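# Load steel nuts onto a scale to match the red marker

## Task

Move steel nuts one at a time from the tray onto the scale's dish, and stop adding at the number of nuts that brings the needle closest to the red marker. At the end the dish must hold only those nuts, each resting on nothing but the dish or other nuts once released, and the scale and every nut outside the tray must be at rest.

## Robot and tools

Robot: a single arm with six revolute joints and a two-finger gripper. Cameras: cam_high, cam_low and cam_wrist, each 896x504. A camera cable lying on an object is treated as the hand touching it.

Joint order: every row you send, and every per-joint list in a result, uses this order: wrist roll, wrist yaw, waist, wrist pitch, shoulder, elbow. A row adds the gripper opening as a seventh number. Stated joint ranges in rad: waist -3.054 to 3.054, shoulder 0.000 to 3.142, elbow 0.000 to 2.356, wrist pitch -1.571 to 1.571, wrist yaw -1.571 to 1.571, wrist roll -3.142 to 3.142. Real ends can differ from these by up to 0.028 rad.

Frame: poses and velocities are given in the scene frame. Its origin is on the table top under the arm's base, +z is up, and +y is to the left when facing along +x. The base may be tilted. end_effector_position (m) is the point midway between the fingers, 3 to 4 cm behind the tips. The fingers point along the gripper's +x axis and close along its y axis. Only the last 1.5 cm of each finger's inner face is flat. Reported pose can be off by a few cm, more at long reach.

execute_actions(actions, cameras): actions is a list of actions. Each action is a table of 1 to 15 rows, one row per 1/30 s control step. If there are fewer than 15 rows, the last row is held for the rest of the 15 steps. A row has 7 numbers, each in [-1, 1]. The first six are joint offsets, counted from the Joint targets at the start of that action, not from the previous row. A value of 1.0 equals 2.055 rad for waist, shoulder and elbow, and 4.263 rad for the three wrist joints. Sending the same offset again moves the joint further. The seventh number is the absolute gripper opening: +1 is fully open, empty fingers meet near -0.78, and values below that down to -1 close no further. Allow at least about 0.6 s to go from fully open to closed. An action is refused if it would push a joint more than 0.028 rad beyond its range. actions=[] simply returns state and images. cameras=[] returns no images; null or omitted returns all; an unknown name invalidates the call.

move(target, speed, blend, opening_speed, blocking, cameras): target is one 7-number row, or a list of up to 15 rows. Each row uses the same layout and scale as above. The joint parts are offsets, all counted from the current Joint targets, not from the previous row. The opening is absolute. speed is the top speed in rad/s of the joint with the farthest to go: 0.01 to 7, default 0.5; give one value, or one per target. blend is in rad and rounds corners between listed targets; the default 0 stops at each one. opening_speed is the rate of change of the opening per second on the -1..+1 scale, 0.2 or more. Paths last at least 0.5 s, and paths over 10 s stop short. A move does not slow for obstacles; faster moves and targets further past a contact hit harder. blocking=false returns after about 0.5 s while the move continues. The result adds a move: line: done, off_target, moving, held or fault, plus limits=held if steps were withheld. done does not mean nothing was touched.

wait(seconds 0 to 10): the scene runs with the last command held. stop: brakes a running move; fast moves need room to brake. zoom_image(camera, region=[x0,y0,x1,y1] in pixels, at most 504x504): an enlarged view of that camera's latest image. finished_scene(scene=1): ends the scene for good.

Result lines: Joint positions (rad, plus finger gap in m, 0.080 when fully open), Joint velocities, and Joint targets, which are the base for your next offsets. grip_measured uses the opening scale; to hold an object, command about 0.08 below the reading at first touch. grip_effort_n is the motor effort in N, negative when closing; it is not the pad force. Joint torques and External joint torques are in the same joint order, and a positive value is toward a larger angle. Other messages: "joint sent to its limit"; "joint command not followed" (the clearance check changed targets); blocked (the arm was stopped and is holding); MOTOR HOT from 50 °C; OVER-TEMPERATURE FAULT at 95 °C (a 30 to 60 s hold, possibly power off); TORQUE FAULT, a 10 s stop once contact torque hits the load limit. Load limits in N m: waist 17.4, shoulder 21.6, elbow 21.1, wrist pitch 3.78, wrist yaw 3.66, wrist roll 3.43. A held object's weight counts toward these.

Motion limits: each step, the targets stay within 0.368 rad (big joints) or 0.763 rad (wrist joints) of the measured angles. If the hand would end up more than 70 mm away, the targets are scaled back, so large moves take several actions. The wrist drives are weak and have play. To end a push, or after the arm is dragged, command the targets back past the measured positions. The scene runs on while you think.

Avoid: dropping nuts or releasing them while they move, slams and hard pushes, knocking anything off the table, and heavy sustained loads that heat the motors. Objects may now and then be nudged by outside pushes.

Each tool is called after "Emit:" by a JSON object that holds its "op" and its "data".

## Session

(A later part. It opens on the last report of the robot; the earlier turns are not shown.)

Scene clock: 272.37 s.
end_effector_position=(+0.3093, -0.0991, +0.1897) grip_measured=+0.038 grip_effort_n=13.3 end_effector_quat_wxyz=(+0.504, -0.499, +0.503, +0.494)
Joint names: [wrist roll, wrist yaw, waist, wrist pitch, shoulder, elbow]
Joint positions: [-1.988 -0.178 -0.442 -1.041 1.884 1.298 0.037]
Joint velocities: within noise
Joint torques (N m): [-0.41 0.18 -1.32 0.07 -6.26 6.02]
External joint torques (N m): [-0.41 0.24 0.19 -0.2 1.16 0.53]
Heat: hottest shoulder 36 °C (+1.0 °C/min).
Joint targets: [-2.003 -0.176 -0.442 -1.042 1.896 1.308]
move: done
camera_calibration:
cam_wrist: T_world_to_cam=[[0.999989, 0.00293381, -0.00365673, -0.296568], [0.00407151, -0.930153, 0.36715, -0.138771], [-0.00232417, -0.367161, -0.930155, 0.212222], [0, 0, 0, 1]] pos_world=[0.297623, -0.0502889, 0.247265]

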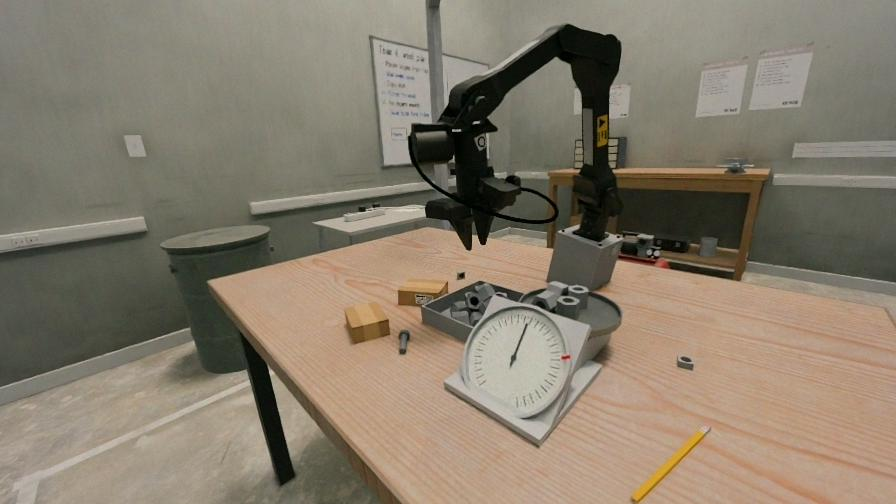

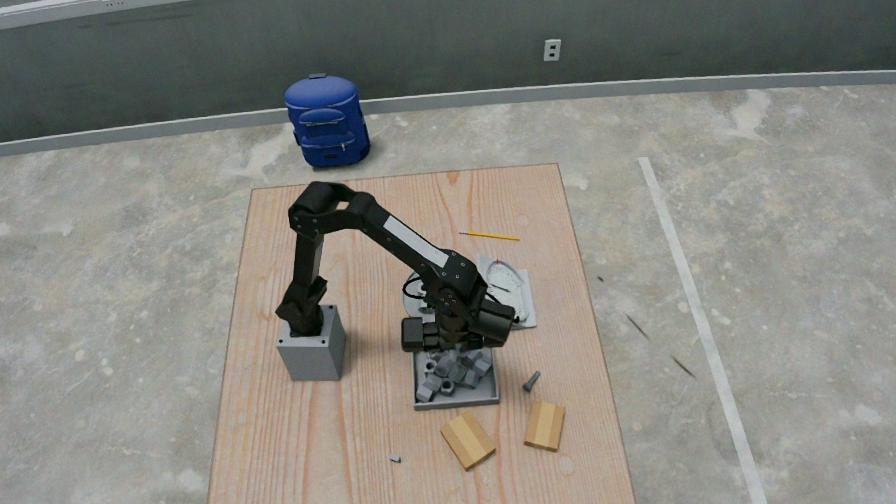

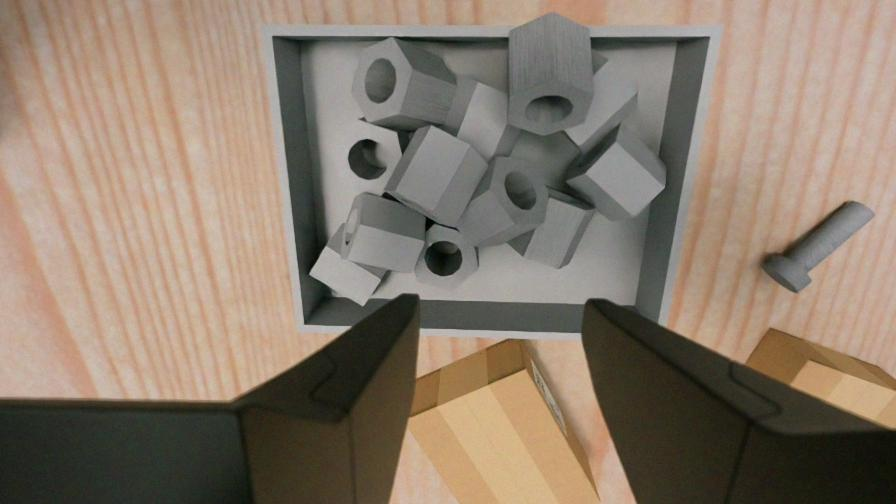

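Emit:
{"op": "zoom_image", "data": {"camera": "cam_wrist", "region": [320, 100, 440, 220]}}

Emit:
{"op": "zoom_image", "data": {"camera": "cam_wrist", "region": [400, 200, 520, 320]}}

Scaled by 4.200.

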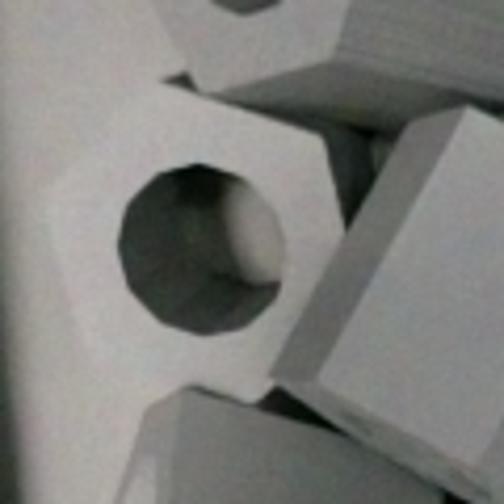

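Scaled by 4.200.

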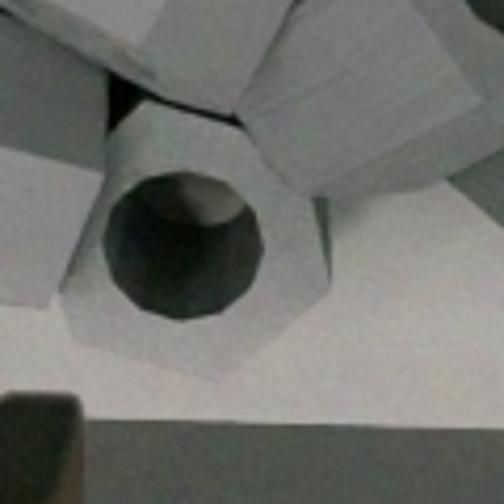

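Emit:
{"op": "zoom_image", "data": {"camera": "cam_wrist", "region": [550, 90, 690, 230]}}

Emit:
{"op": "zoom_image", "data": {"camera": "cam_wrist", "region": [440, 130, 600, 290]}}

Scaled by 3.600.

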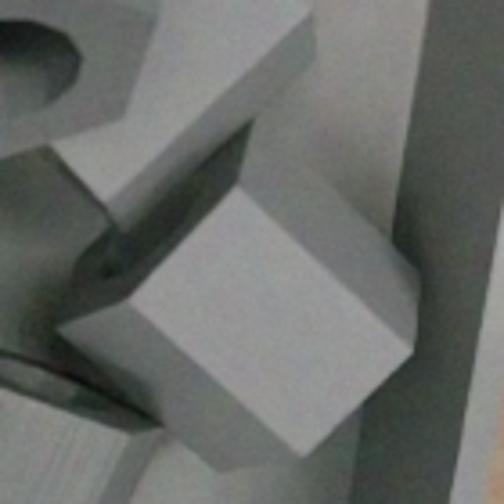

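Scaled by 3.150.

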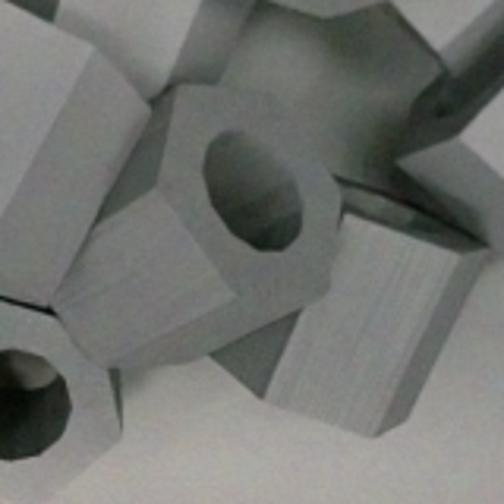

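Emit:
{"op": "zoom_image", "data": {"camera": "cam_wrist", "region": [490, 0, 650, 160]}}

Emit:
{"op": "zoom_image", "data": {"camera": "cam_high", "region": [450, 270, 530, 330]}}

Emit:
{"op": "zoom_image", "data": {"camera": "cam_low", "region": [410, 340, 500, 415]}}

Scaled by 3.150.

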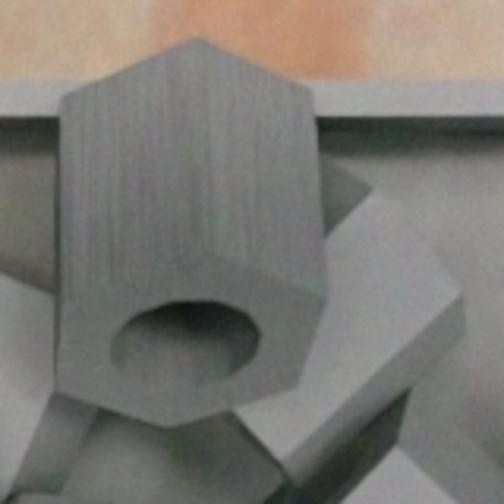

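Scaled by 6.300.

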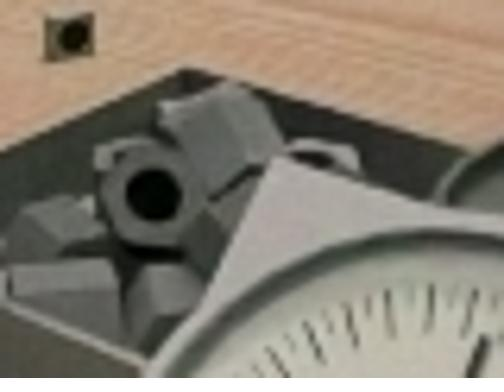

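Scaled by 5.600.

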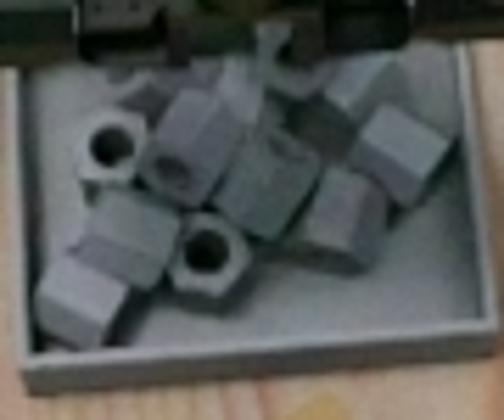

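Emit:
{"op": "move", "data": {"target": [0.1452, -0.0005, 0.0161, 0.0434, -0.0167, -0.0998, 0.3], "speed": 0.6, "cameras": ["cam_wrist"]}}

Emit:
{"op": "zoom_image", "data": {"camera": "cam_wrist", "region": [300, 50, 700, 450]}}

Scene clock: 314.70 s.
end_effector_position=(+0.2934, -0.0898, +0.1493) grip_measured=+0.298 grip_effort_n=13.7 end_effector_quat_wxyz=(+0.624, -0.338, +0.621, +0.333)
Joint names: [wrist roll, wrist yaw, waist, wrist pitch, shoulder, elbow]
Joint positions: [-1.389 -0.178 -0.413 -0.863 1.871 1.114 0.048]
Joint velocities: within noise
Joint torques (N m): [0.33 0.11 -1.09 0.61 -8.36 3.58]
External joint torques (N m): [0.33 0.16 0.4 0.29 -1.26 -1.65]
Heat: hottest shoulder 36 °C (-1.0 °C/min).
Joint targets: [-1.384 -0.178 -0.409 -0.857 1.861 1.103]
move: done
camera_calibration:
cam_wrist: T_world_to_cam=[[0.843639, -0.53691, -0.000894494, -0.283967], [-0.49958, -0.785591, 0.365056, 0.0458466], [-0.196705, -0.307528, -0.930985, 0.240549], [0, 0, 0, 1]] pos_world=[0.309787, -0.0424725, 0.206957]
Images, in order (width x height): cam_wrist 896x504.

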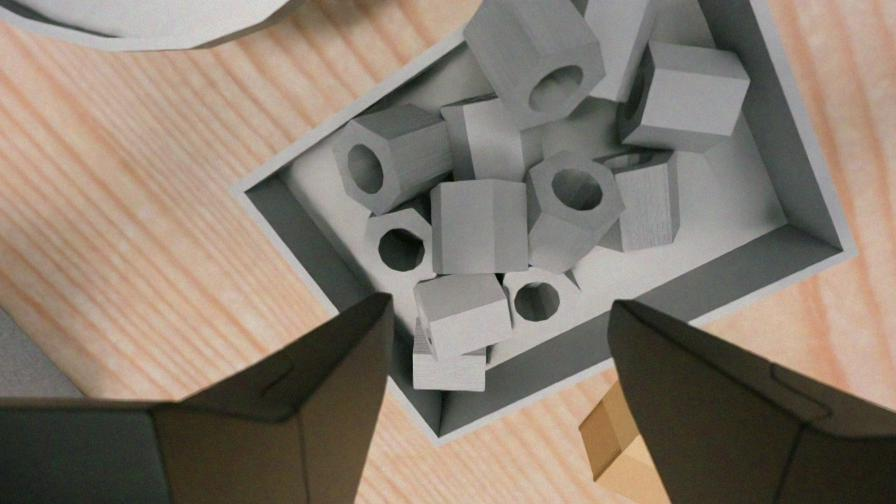

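Scaled by 1.260.

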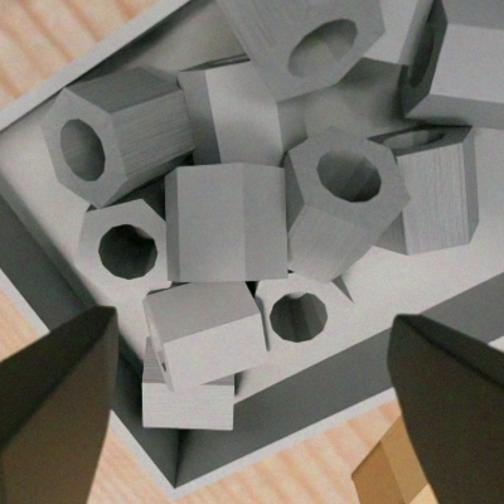

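Emit:
{"op": "move", "data": {"target": [-0.3716, 0, 0.0034, 0.0281, 0.0404, -0.0297, 0.3], "speed": 0.9}}

Emit:
{"op": "zoom_image", "data": {"camera": "cam_wrist", "region": [300, 100, 700, 500]}}

Emit:
{"op": "zoom_image", "data": {"camera": "cam_high", "region": [420, 140, 640, 330]}}

Scene clock: 338.43 s.
end_effector_position=(+0.2917, -0.0917, +0.1179) grip_measured=+0.298 grip_effort_n=12.8 end_effector_quat_wxyz=(-0.205, +0.678, -0.202, -0.676)
Joint names: [wrist roll, wrist yaw, waist, wrist pitch, shoulder, elbow]
Joint positions: [-2.953 -0.186 -0.406 -0.744 1.933 1.052 0.048]
Joint velocities: within noise
Joint torques (N m): [-0.4 0.15 -1.09 0.51 -5.94 3.33]
External joint torques (N m): [-0.4 0.16 0.38 0.28 1.17 -1.42]
Heat: hottest shoulder 35 °C (-1.0 °C/min).
Joint targets: [-2.968 -0.178 -0.402 -0.737 1.944 1.042]
move: done
camera_calibration:
cam_wrist: T_world_to_cam=[[0.537059, 0.843536, -0.00387963, -0.067107], [0.785841, -0.498644, 0.365797, -0.293764], [0.306629, -0.199503, -0.930686, 0.0734539], [0, 0, 0, 1]] pos_world=[0.244369, -0.0752222, 0.17556]

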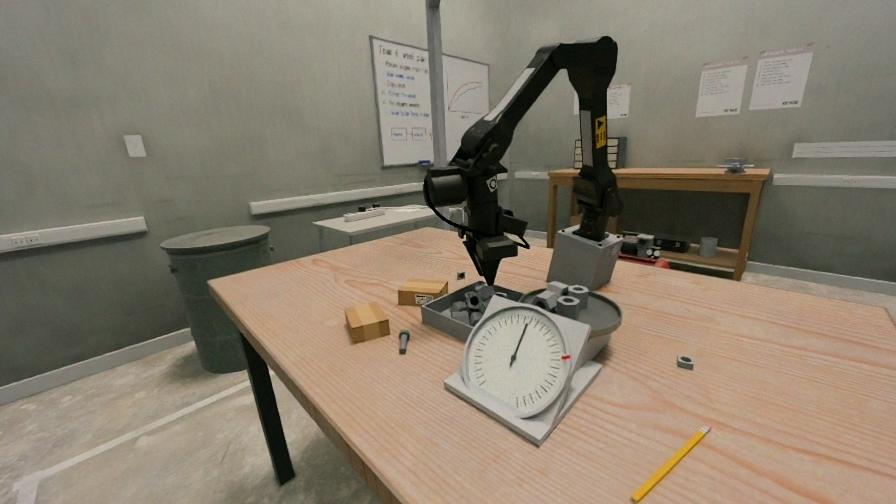

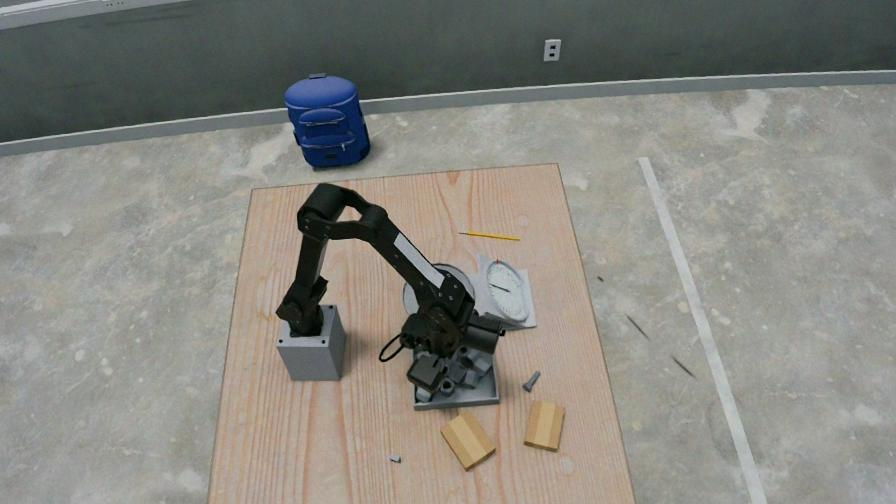

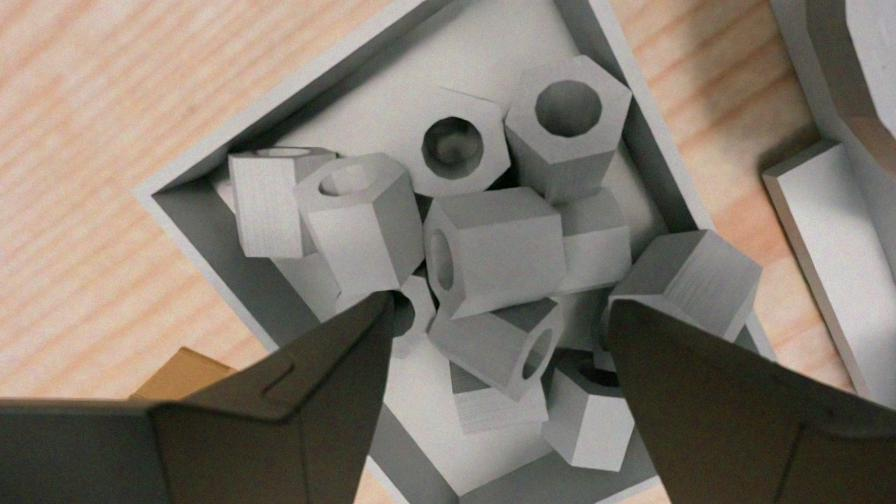

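Scaled by 1.260.

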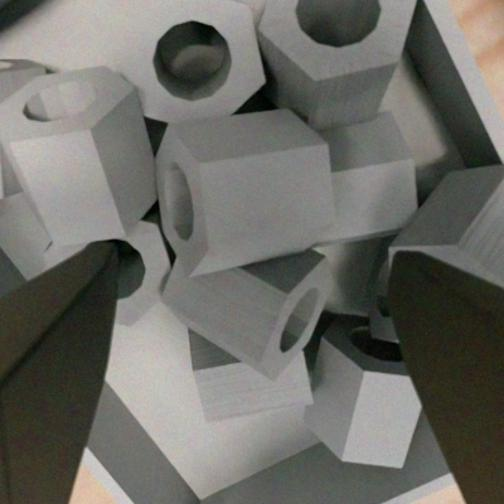

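Scaled by 2.291.

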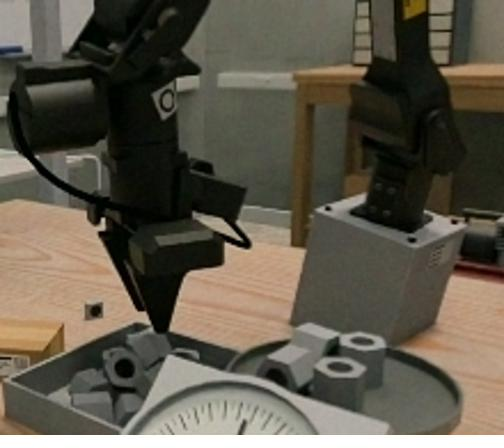

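Emit:
{"op": "move", "data": {"target": [0.0089, 0, 0.0063, 0.02135, 0.02555, -0.01766, 0.2], "speed": 0.25, "cameras": ["cam_wrist"]}}

Emit:
{"op": "zoom_image", "data": {"camera": "cam_wrist", "region": [350, 150, 650, 400]}}

Scene clock: 350.43 s.
end_effector_position=(+0.2915, -0.0919, +0.0946) grip_measured=+0.202 grip_effort_n=-14.7 end_effector_quat_wxyz=(-0.206, +0.678, -0.204, -0.676)
Joint names: [wrist roll, wrist yaw, waist, wrist pitch, shoulder, elbow]
Joint positions: [-2.935 -0.186 -0.393 -0.652 1.986 1.015 0.044]
Joint velocities: within noise
Joint torques (N m): [0.33 0.15 -1.1 0.52 -6.05 3.14]
External joint torques (N m): [0.33 0.16 0.41 0.26 1.23 -1.46]
Heat: hottest shoulder 35 °C (-1.0 °C/min).
Joint targets: [-2.930 -0.178 -0.389 -0.646 1.997 1.005]
move: done
camera_calibration:
cam_wrist: T_world_to_cam=[[0.541511, 0.840681, -0.0046036, -0.0684539], [0.783441, -0.502639, 0.365477, -0.28489], [0.304936, -0.201516, -0.930809, 0.0521627], [0, 0, 0, 1]] pos_world=[0.244357, -0.0751375, 0.152359]
Images, in order (width x height): cam_wrist 896x504.

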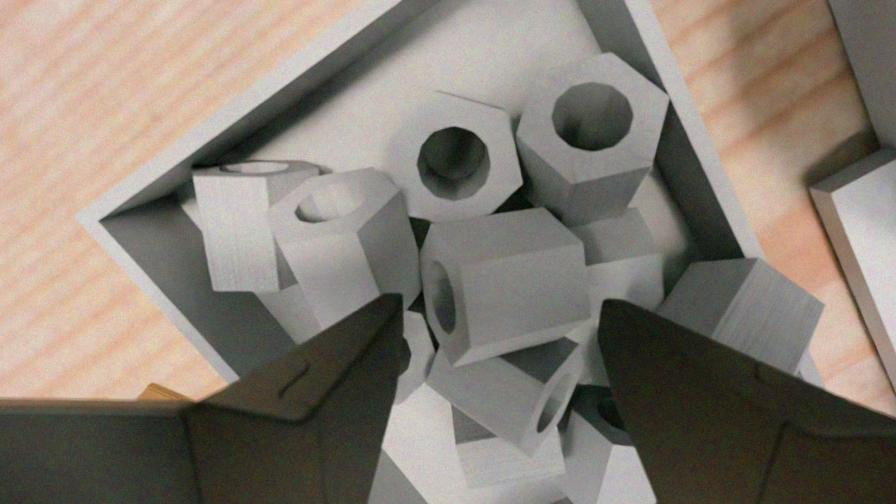

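Scaled by 1.680.

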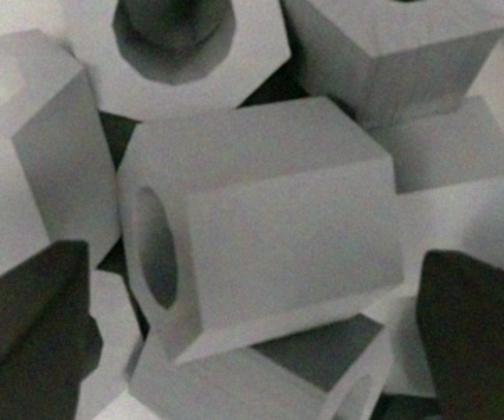

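Emit:
{"op": "move", "data": {"target": [0.0028, 0, 0.0056, 0.01243, 0.01401, -0.01075, 0.2], "speed": 0.08, "cameras": ["cam_wrist"]}}

Emit:
{"op": "zoom_image", "data": {"camera": "cam_wrist", "region": [350, 150, 650, 400]}}

Scene clock: 355.43 s.
end_effector_position=(+0.2908, -0.0904, +0.0818) grip_measured=+0.202 grip_effort_n=-14.7 end_effector_quat_wxyz=(-0.207, +0.677, -0.204, -0.676)
Joint names: [wrist roll, wrist yaw, waist, wrist pitch, shoulder, elbow]
Joint positions: [-2.923 -0.186 -0.381 -0.6 2.014 0.993 0.044]
Joint velocities: within noise
Joint torques (N m): [0.33 0.15 -1.1 0.49 -6.06 3]
External joint torques (N m): [0.33 0.16 0.39 0.21 1.26 -1.43]
Heat: hottest shoulder 35 °C (-1.0 °C/min).
Joint targets: [-2.919 -0.178 -0.377 -0.593 2.026 0.983]
move: done
camera_calibration:
cam_wrist: T_world_to_cam=[[0.54211, 0.840292, -0.0052142, -0.0694806], [0.783264, -0.503052, 0.365289, -0.278834], [0.304326, -0.202111, -0.93088, 0.0407853], [0, 0, 0, 1]] pos_world=[0.243654, -0.0736406, 0.139459]
Images, in order (width x height): cam_wrist 896x504.

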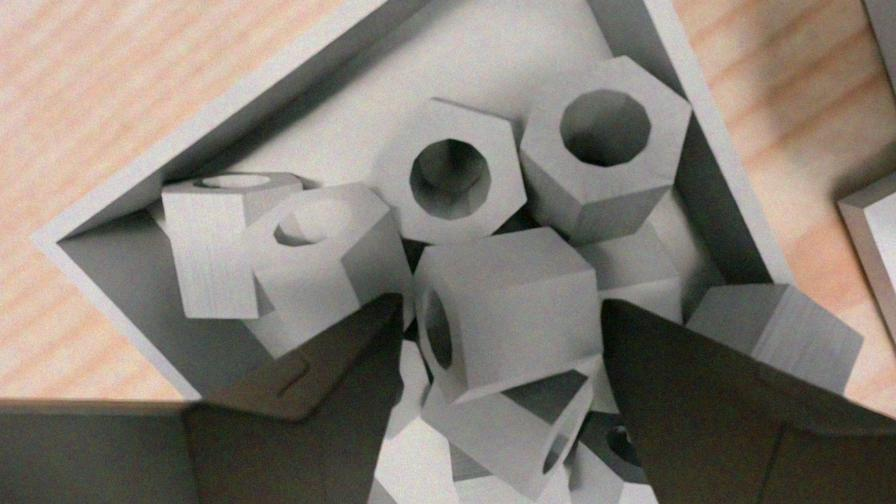

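Scaled by 1.680.

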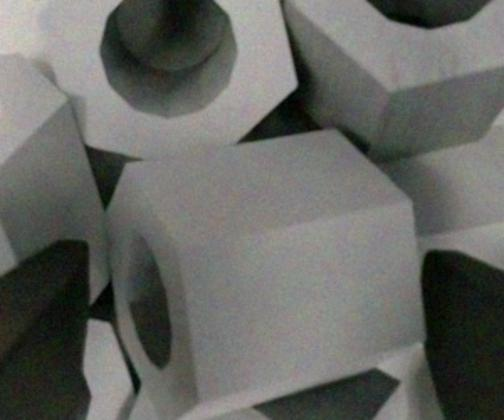

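Emit:
{"op": "move", "data": {"target": [0, 0, 0, 0, 0, 0, -0.25], "opening_speed": 0.5, "cameras": ["cam_wrist"]}}

Scene clock: 357.30 s.
end_effector_position=(+0.2917, -0.0898, +0.0816) grip_measured=-0.144 grip_effort_n=-83.5 end_effector_quat_wxyz=(-0.203, +0.679, -0.200, -0.676)
Joint names: [wrist roll, wrist yaw, waist, wrist pitch, shoulder, elbow]
Joint positions: [-2.93 -0.186 -0.378 -0.597 2.014 0.993 0.029]
Joint velocities: within noise
Joint torques (N m): [0.34 0.15 -1.36 0.33 -6.05 3.01]
External joint torques (N m): [0.34 0.15 0.17 0.08 1.18 -1.31]
Heat: hottest shoulder 35 °C (-1.0 °C/min).
Joint targets: [-2.919 -0.178 -0.377 -0.593 2.026 0.983]
move: done
camera_calibration:
cam_wrist: T_world_to_cam=[[0.532603, 0.84635, -0.0049835, -0.0672251], [0.788088, -0.493775, 0.367565, -0.27984], [0.308628, -0.199694, -0.929985, 0.0394011], [0, 0, 0, 1]] pos_world=[0.244183, -0.0734138, 0.139167]
Images, in order (width x height): cam_wrist 896x504.

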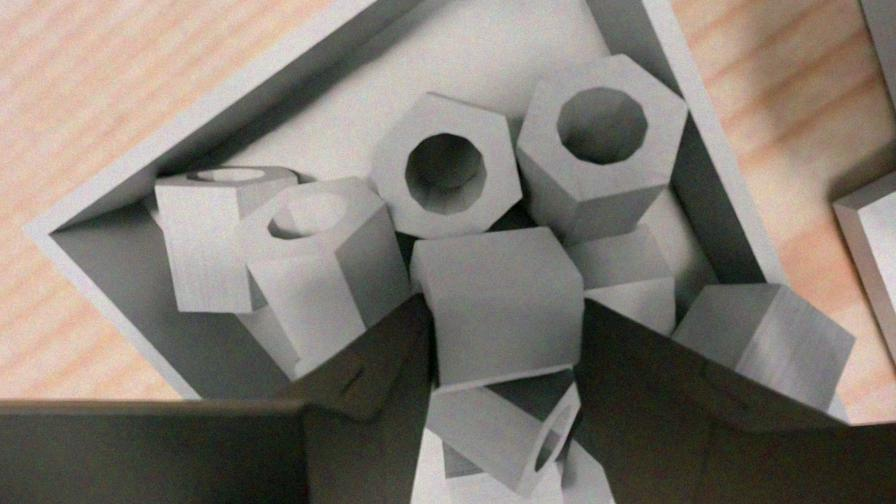

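Emit:
{"op": "zoom_image", "data": {"camera": "cam_wrist", "region": [390, 200, 610, 420]}}

Scaled by 2.291.

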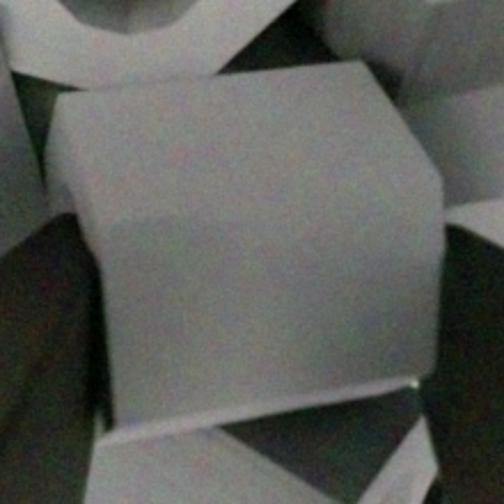

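Emit:
{"op": "move", "data": {"target": [-0.007, 0, -0.0081, -0.01666, -0.03, 0.01937, -0.25], "speed": 0.12, "cameras": ["cam_wrist"]}}

Emit:
{"op": "zoom_image", "data": {"camera": "cam_wrist", "region": [390, 180, 630, 420]}}

Scene clock: 363.63 s.
end_effector_position=(+0.2902, -0.0900, +0.0972) grip_measured=-0.144 grip_effort_n=-83.5 end_effector_quat_wxyz=(-0.206, +0.677, -0.203, -0.677)
Joint names: [wrist roll, wrist yaw, waist, wrist pitch, shoulder, elbow]
Joint positions: [-2.935 -0.186 -0.39 -0.664 1.976 1.014 0.029]
Joint velocities: within noise
Joint torques (N m): [-0.38 0.15 -1.8 0.02 -8.69 5.1]
External joint torques (N m): [-0.38 0.16 -0.29 -0.23 -1.43 0.5]
Heat: hottest shoulder 36 °C (+0.0 °C/min).
Joint targets: [-2.948 -0.178 -0.394 -0.664 1.964 1.023]
move: done
camera_calibration:
cam_wrist: T_world_to_cam=[[0.539779, 0.841789, -0.00542808, -0.0686488], [0.785685, -0.501467, 0.362256, -0.284108], [0.302221, -0.199803, -0.932063, 0.0563278], [0, 0, 0, 1]] pos_world=[0.243251, -0.0734287, 0.155048]
Images, in order (width x height): cam_wrist 896x504.

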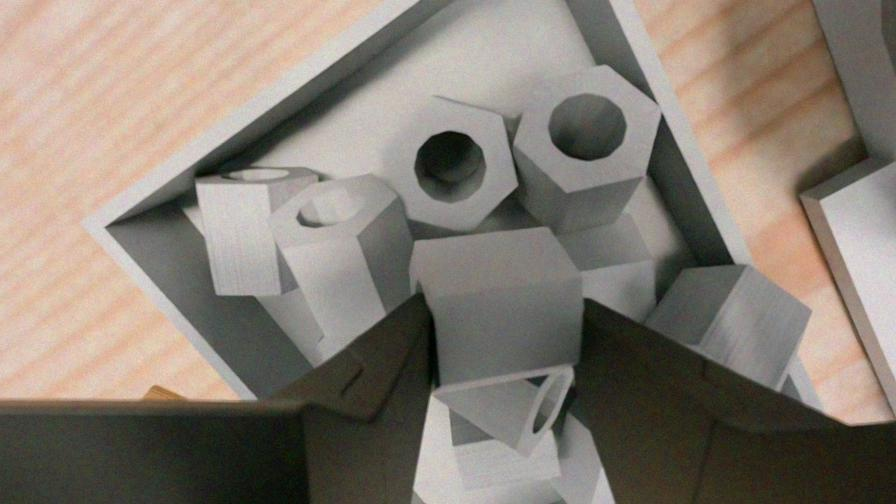

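Scaled by 2.100.

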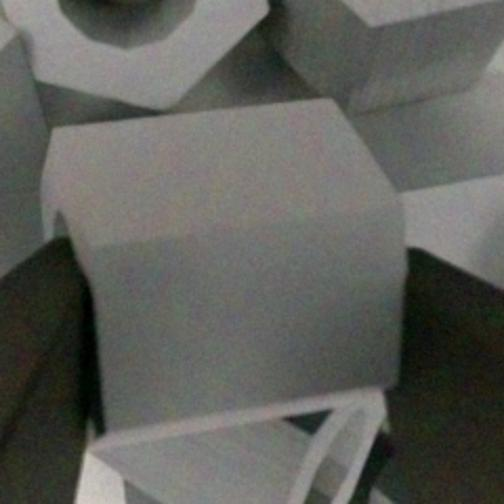

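Emit:
{"op": "move", "data": {"target": [[-0.0103, 0, -0.0219, -0.06897, -0.0657, 0.073, -0.25], [0.4269, 0.0333, 0.3832, 0.01666, -0.2964, -0.1328, -0.25]], "speed": [0.25, 0.7], "blend": [0.05, 0]}}

Emit:
{"op": "zoom_image", "data": {"camera": "cam_wrist", "region": [300, 150, 700, 450]}}

Emit:
{"op": "zoom_image", "data": {"camera": "cam_high", "region": [462, 180, 662, 420]}}

Scene clock: 381.60 s.
end_effector_position=(+0.2544, +0.1268, +0.1616) grip_measured=-0.144 grip_effort_n=-83.5 end_effector_quat_wxyz=(+0.565, -0.571, +0.418, +0.425)
Joint names: [wrist roll, wrist yaw, waist, wrist pitch, shoulder, elbow]
Joint positions: [-1.142 -0.047 0.39 -0.603 1.366 0.759 0.029]
Joint velocities: within noise
Joint torques (N m): [0.33 0.28 -0.56 1.36 -6.1 4.19]
External joint torques (N m): [0.32 0.25 0.29 0.58 -1.32 -1.52]
Heat: hottest shoulder 38 °C (+3.0 °C/min).
Joint targets: [-1.128 -0.036 0.394 -0.593 1.355 0.750]
move: done
camera_calibration:
cam_wrist: T_world_to_cam=[[0.959273, 0.0292268, 0.280963, -0.281449], [-0.0754827, -0.931944, 0.354659, 0.104347], [0.272208, -0.361423, -0.891783, 0.192168], [0, 0, 0, 1]] pos_world=[0.225553, 0.174926, 0.213441]

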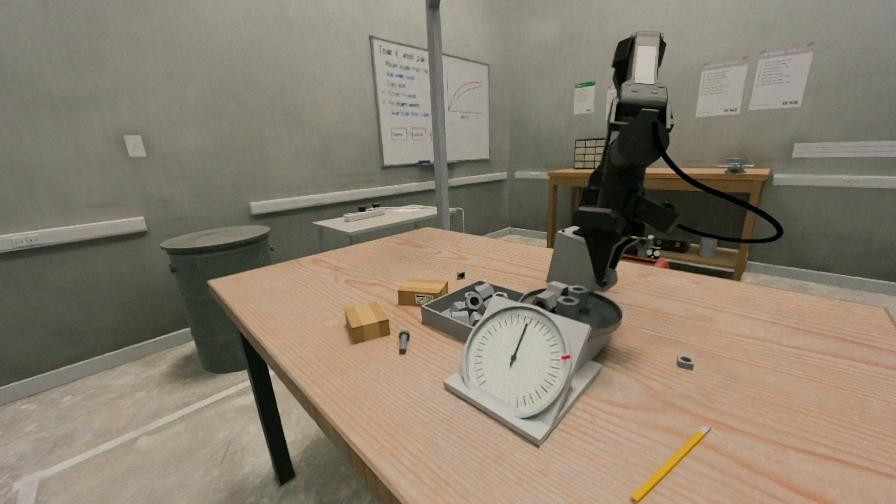

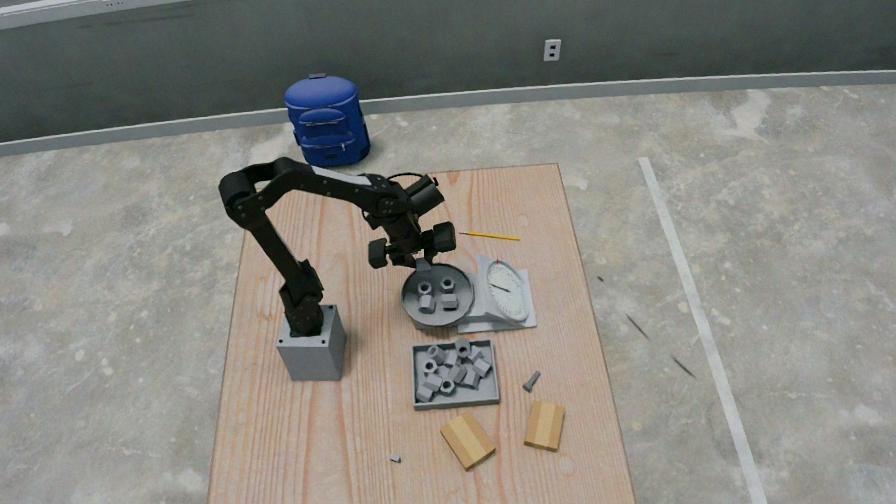

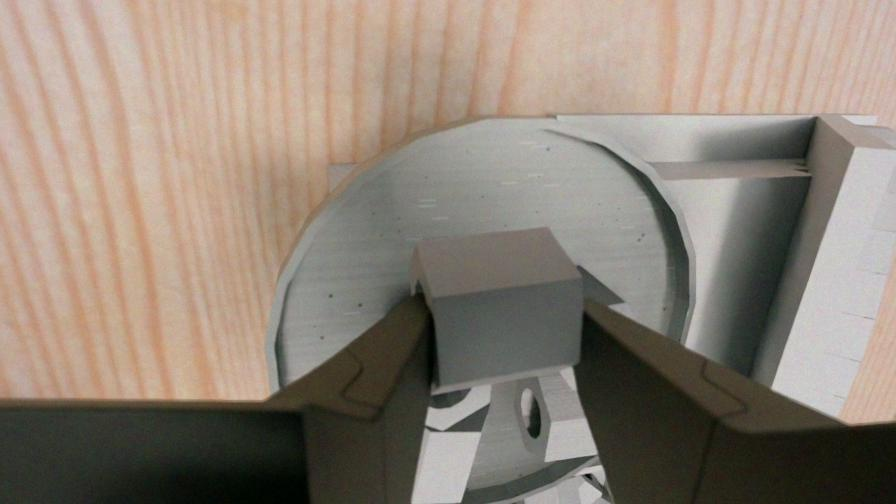

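Scaled by 1.260.

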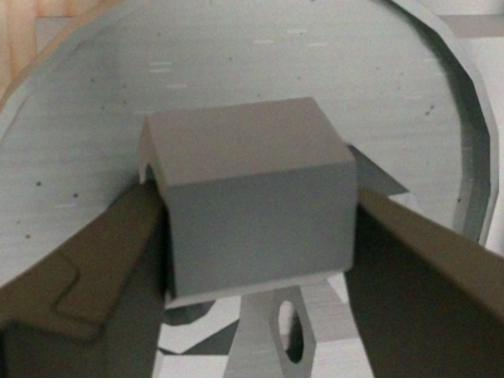

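Scaled by 2.100.

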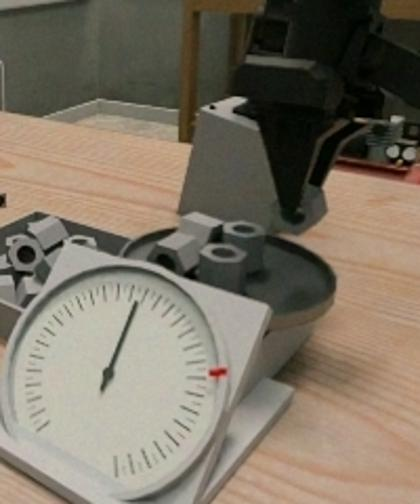

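Emit:
{"op": "zoom_image", "data": {"camera": "cam_high", "region": [540, 220, 660, 330]}}

Emit:
{"op": "zoom_image", "data": {"camera": "cam_low", "region": [360, 220, 500, 340]}}

Scaled by 4.200.

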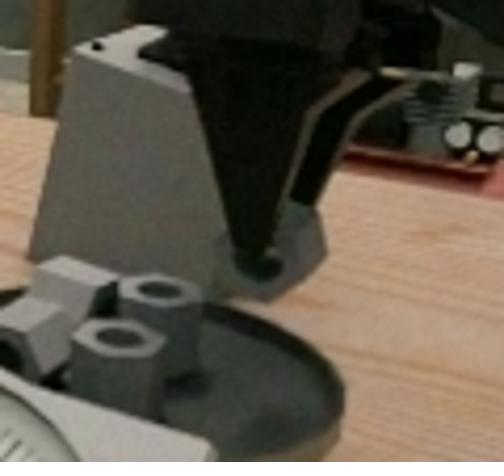

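Scaled by 3.600.

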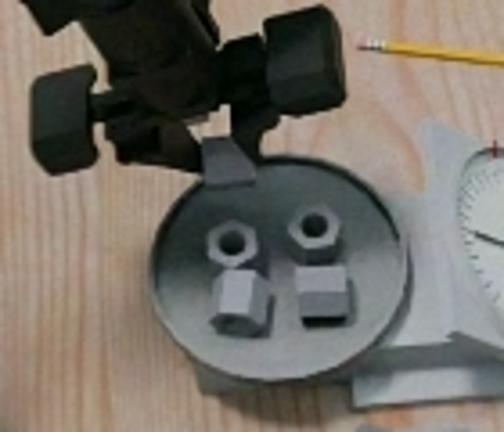

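Emit:
{"op": "zoom_image", "data": {"camera": "cam_wrist", "region": [400, 220, 640, 504]}}

Scaled by 1.775.

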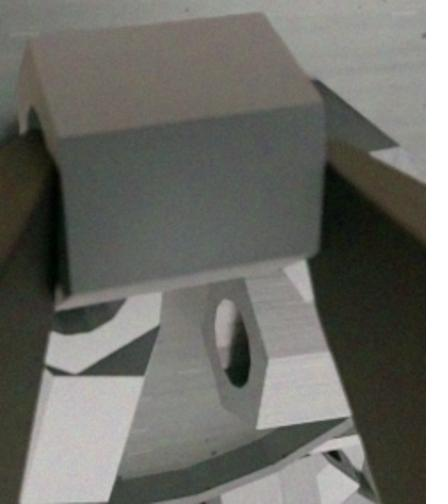

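Emit:
{"op": "move", "data": {"target": [0.003, 0.0013, 0.0074, 0.0248, 0.042, -0.0206, -0.25], "speed": 0.15}}

Emit:
{"op": "zoom_image", "data": {"camera": "cam_wrist", "region": [400, 220, 700, 504]}}

Emit:
{"op": "zoom_image", "data": {"camera": "cam_high", "region": [540, 220, 660, 330]}}

Scene clock: 389.47 s.
end_effector_position=(+0.2571, +0.1276, +0.1378) grip_measured=-0.144 grip_effort_n=-83.5 end_effector_quat_wxyz=(+0.563, -0.570, +0.420, +0.426)
Joint names: [wrist roll, wrist yaw, waist, wrist pitch, shoulder, elbow]
Joint positions: [-1.128 -0.042 0.406 -0.497 1.435 0.716 0.029]
Joint velocities: within noise
Joint torques (N m): [0.36 0.28 -0.6 1.34 -4.39 3.98]
External joint torques (N m): [0.34 0.25 0.31 0.61 0.63 -1.34]
Heat: hottest shoulder 37 °C (+2.0 °C/min).
Joint targets: [-1.116 -0.031 0.409 -0.487 1.441 0.708]
move: done
camera_calibration:
cam_wrist: T_world_to_cam=[[0.961125, 0.0293975, 0.274544, -0.276982], [-0.0735654, -0.931111, 0.35724, 0.112871], [0.266133, -0.363549, -0.892752, 0.172413], [0, 0, 0, 1]] pos_world=[0.228633, 0.175919, 0.189644]

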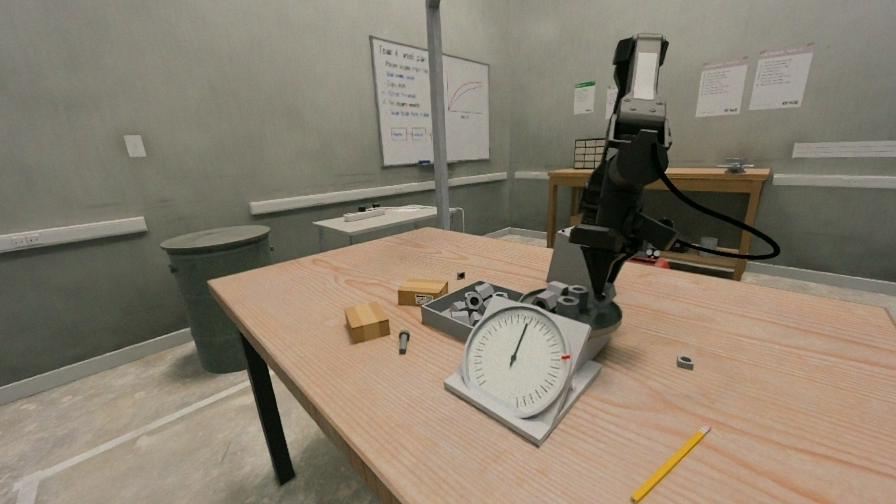

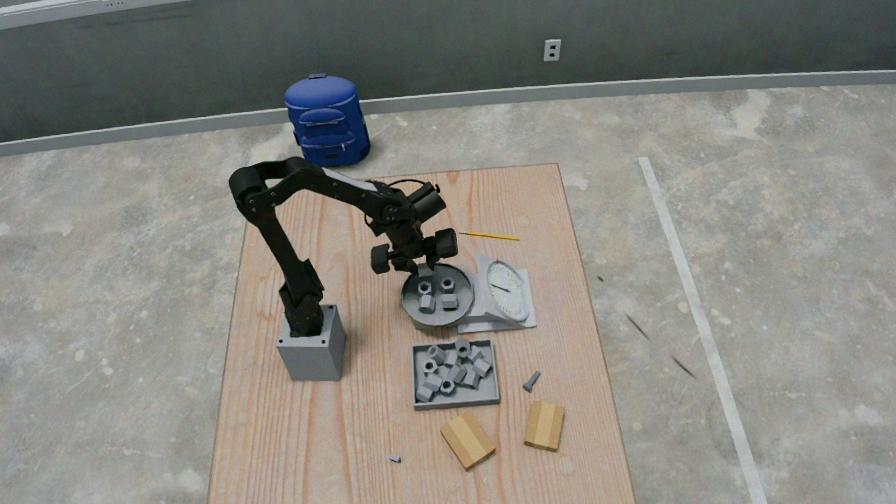

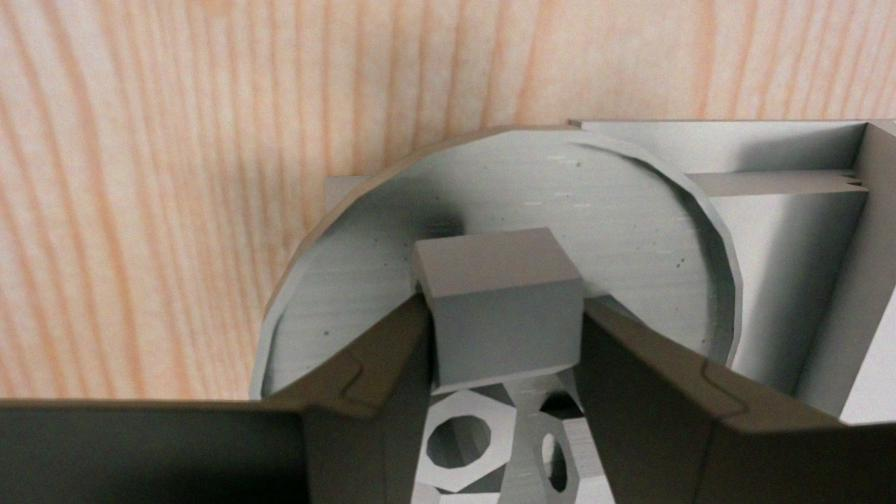

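Scaled by 1.680.

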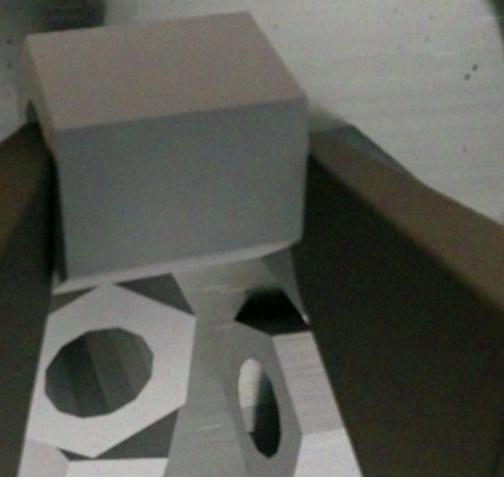

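Scaled by 4.200.

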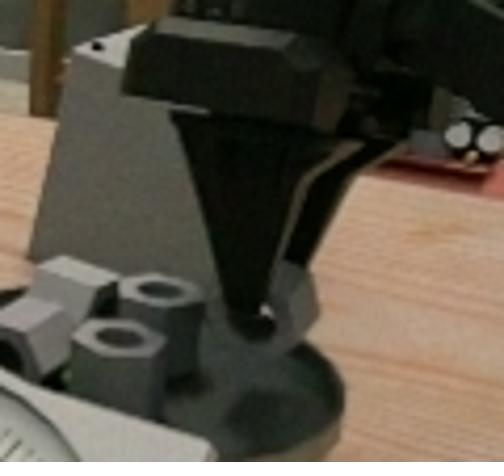

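Emit:
{"op": "move", "data": {"target": [0.0013, 0.0006, 0.0034, 0.01136, 0.0141, -0.0094, -0.25], "speed": 0.1}}

Emit:
{"op": "zoom_image", "data": {"camera": "cam_high", "region": [462, 300, 582, 420]}}

Emit:
{"op": "zoom_image", "data": {"camera": "cam_high", "region": [540, 220, 660, 330]}}

Scene clock: 392.63 s.
end_effector_position=(+0.2581, +0.1280, +0.1279) grip_measured=-0.144 grip_effort_n=-83.5 end_effector_quat_wxyz=(+0.563, -0.571, +0.420, +0.426)
Joint names: [wrist roll, wrist yaw, waist, wrist pitch, shoulder, elbow]
Joint positions: [-1.123 -0.039 0.413 -0.448 1.464 0.697 0.029]
Joint velocities: within noise
Joint torques (N m): [0.36 0.29 -0.61 1.34 -4.46 3.85]
External joint torques (N m): [0.34 0.25 0.31 0.61 0.63 -1.28]
Heat: hottest shoulder 37 °C (+2.0 °C/min).
Joint targets: [-1.110 -0.028 0.416 -0.439 1.470 0.689]
move: done
camera_calibration:
cam_wrist: T_world_to_cam=[[0.960795, 0.0312069, 0.275499, -0.275465], [-0.0724004, -0.930932, 0.357944, 0.116319], [0.267641, -0.363857, -0.892175, 0.163076], [0, 0, 0, 1]] pos_world=[0.229441, 0.176218, 0.179747]

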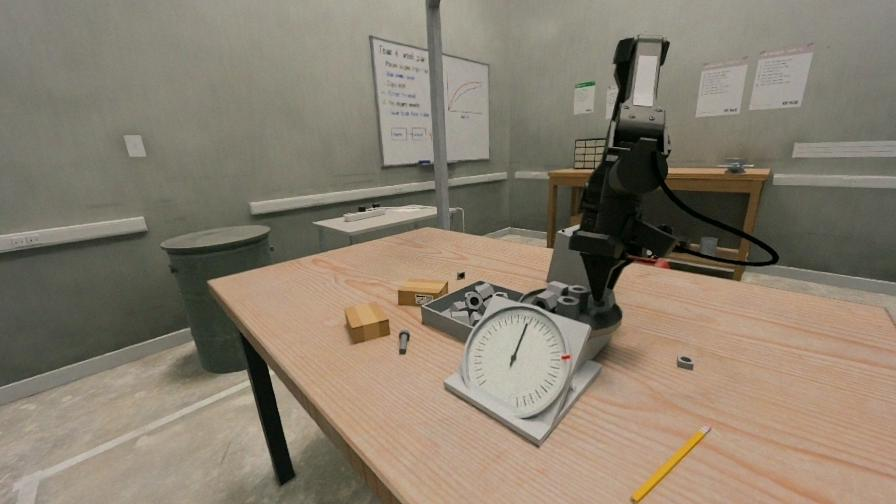

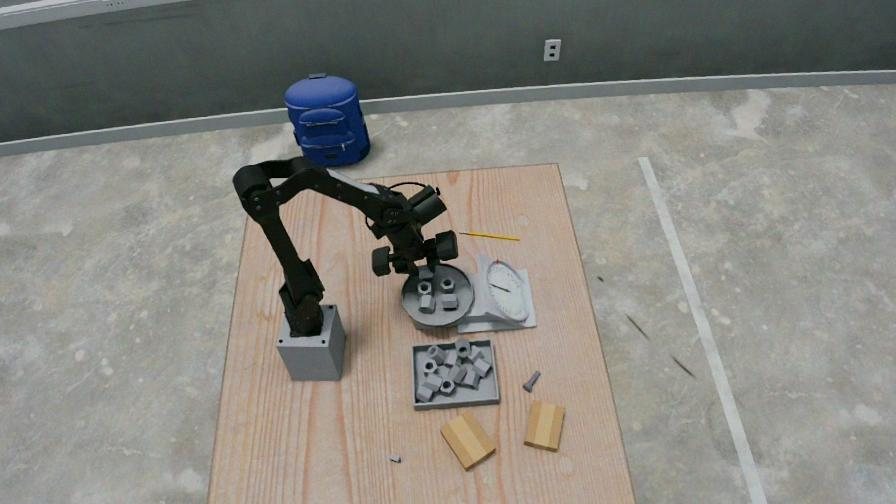

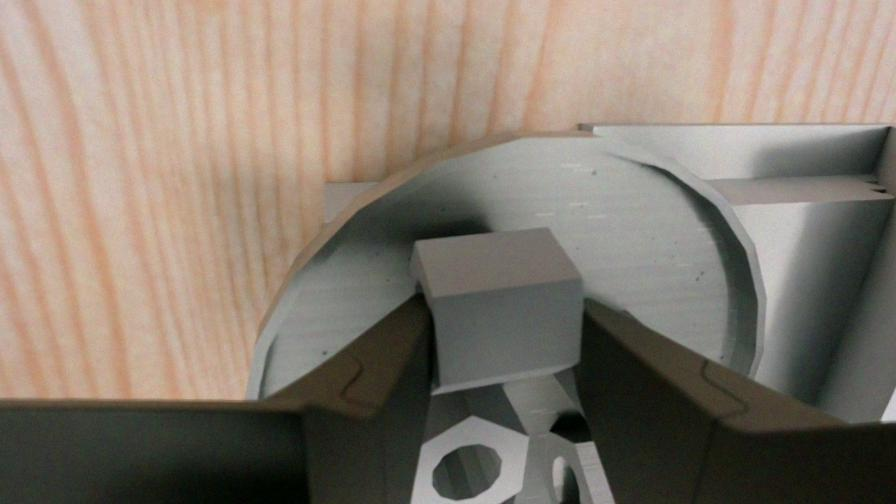

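Scaled by 4.200.

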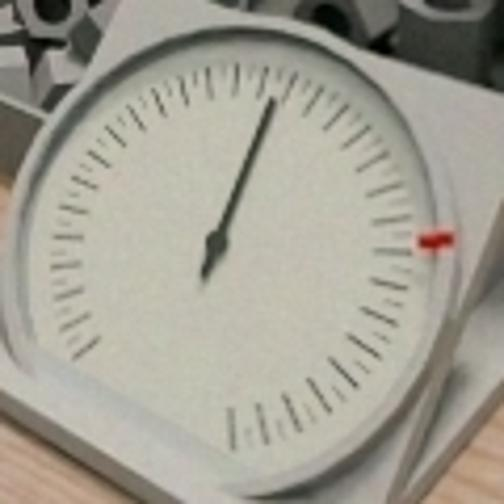

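Scaled by 4.200.

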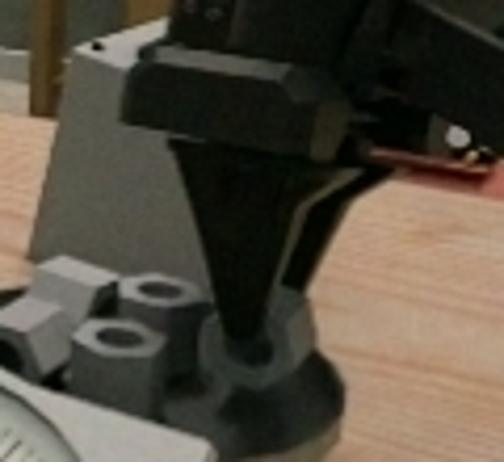

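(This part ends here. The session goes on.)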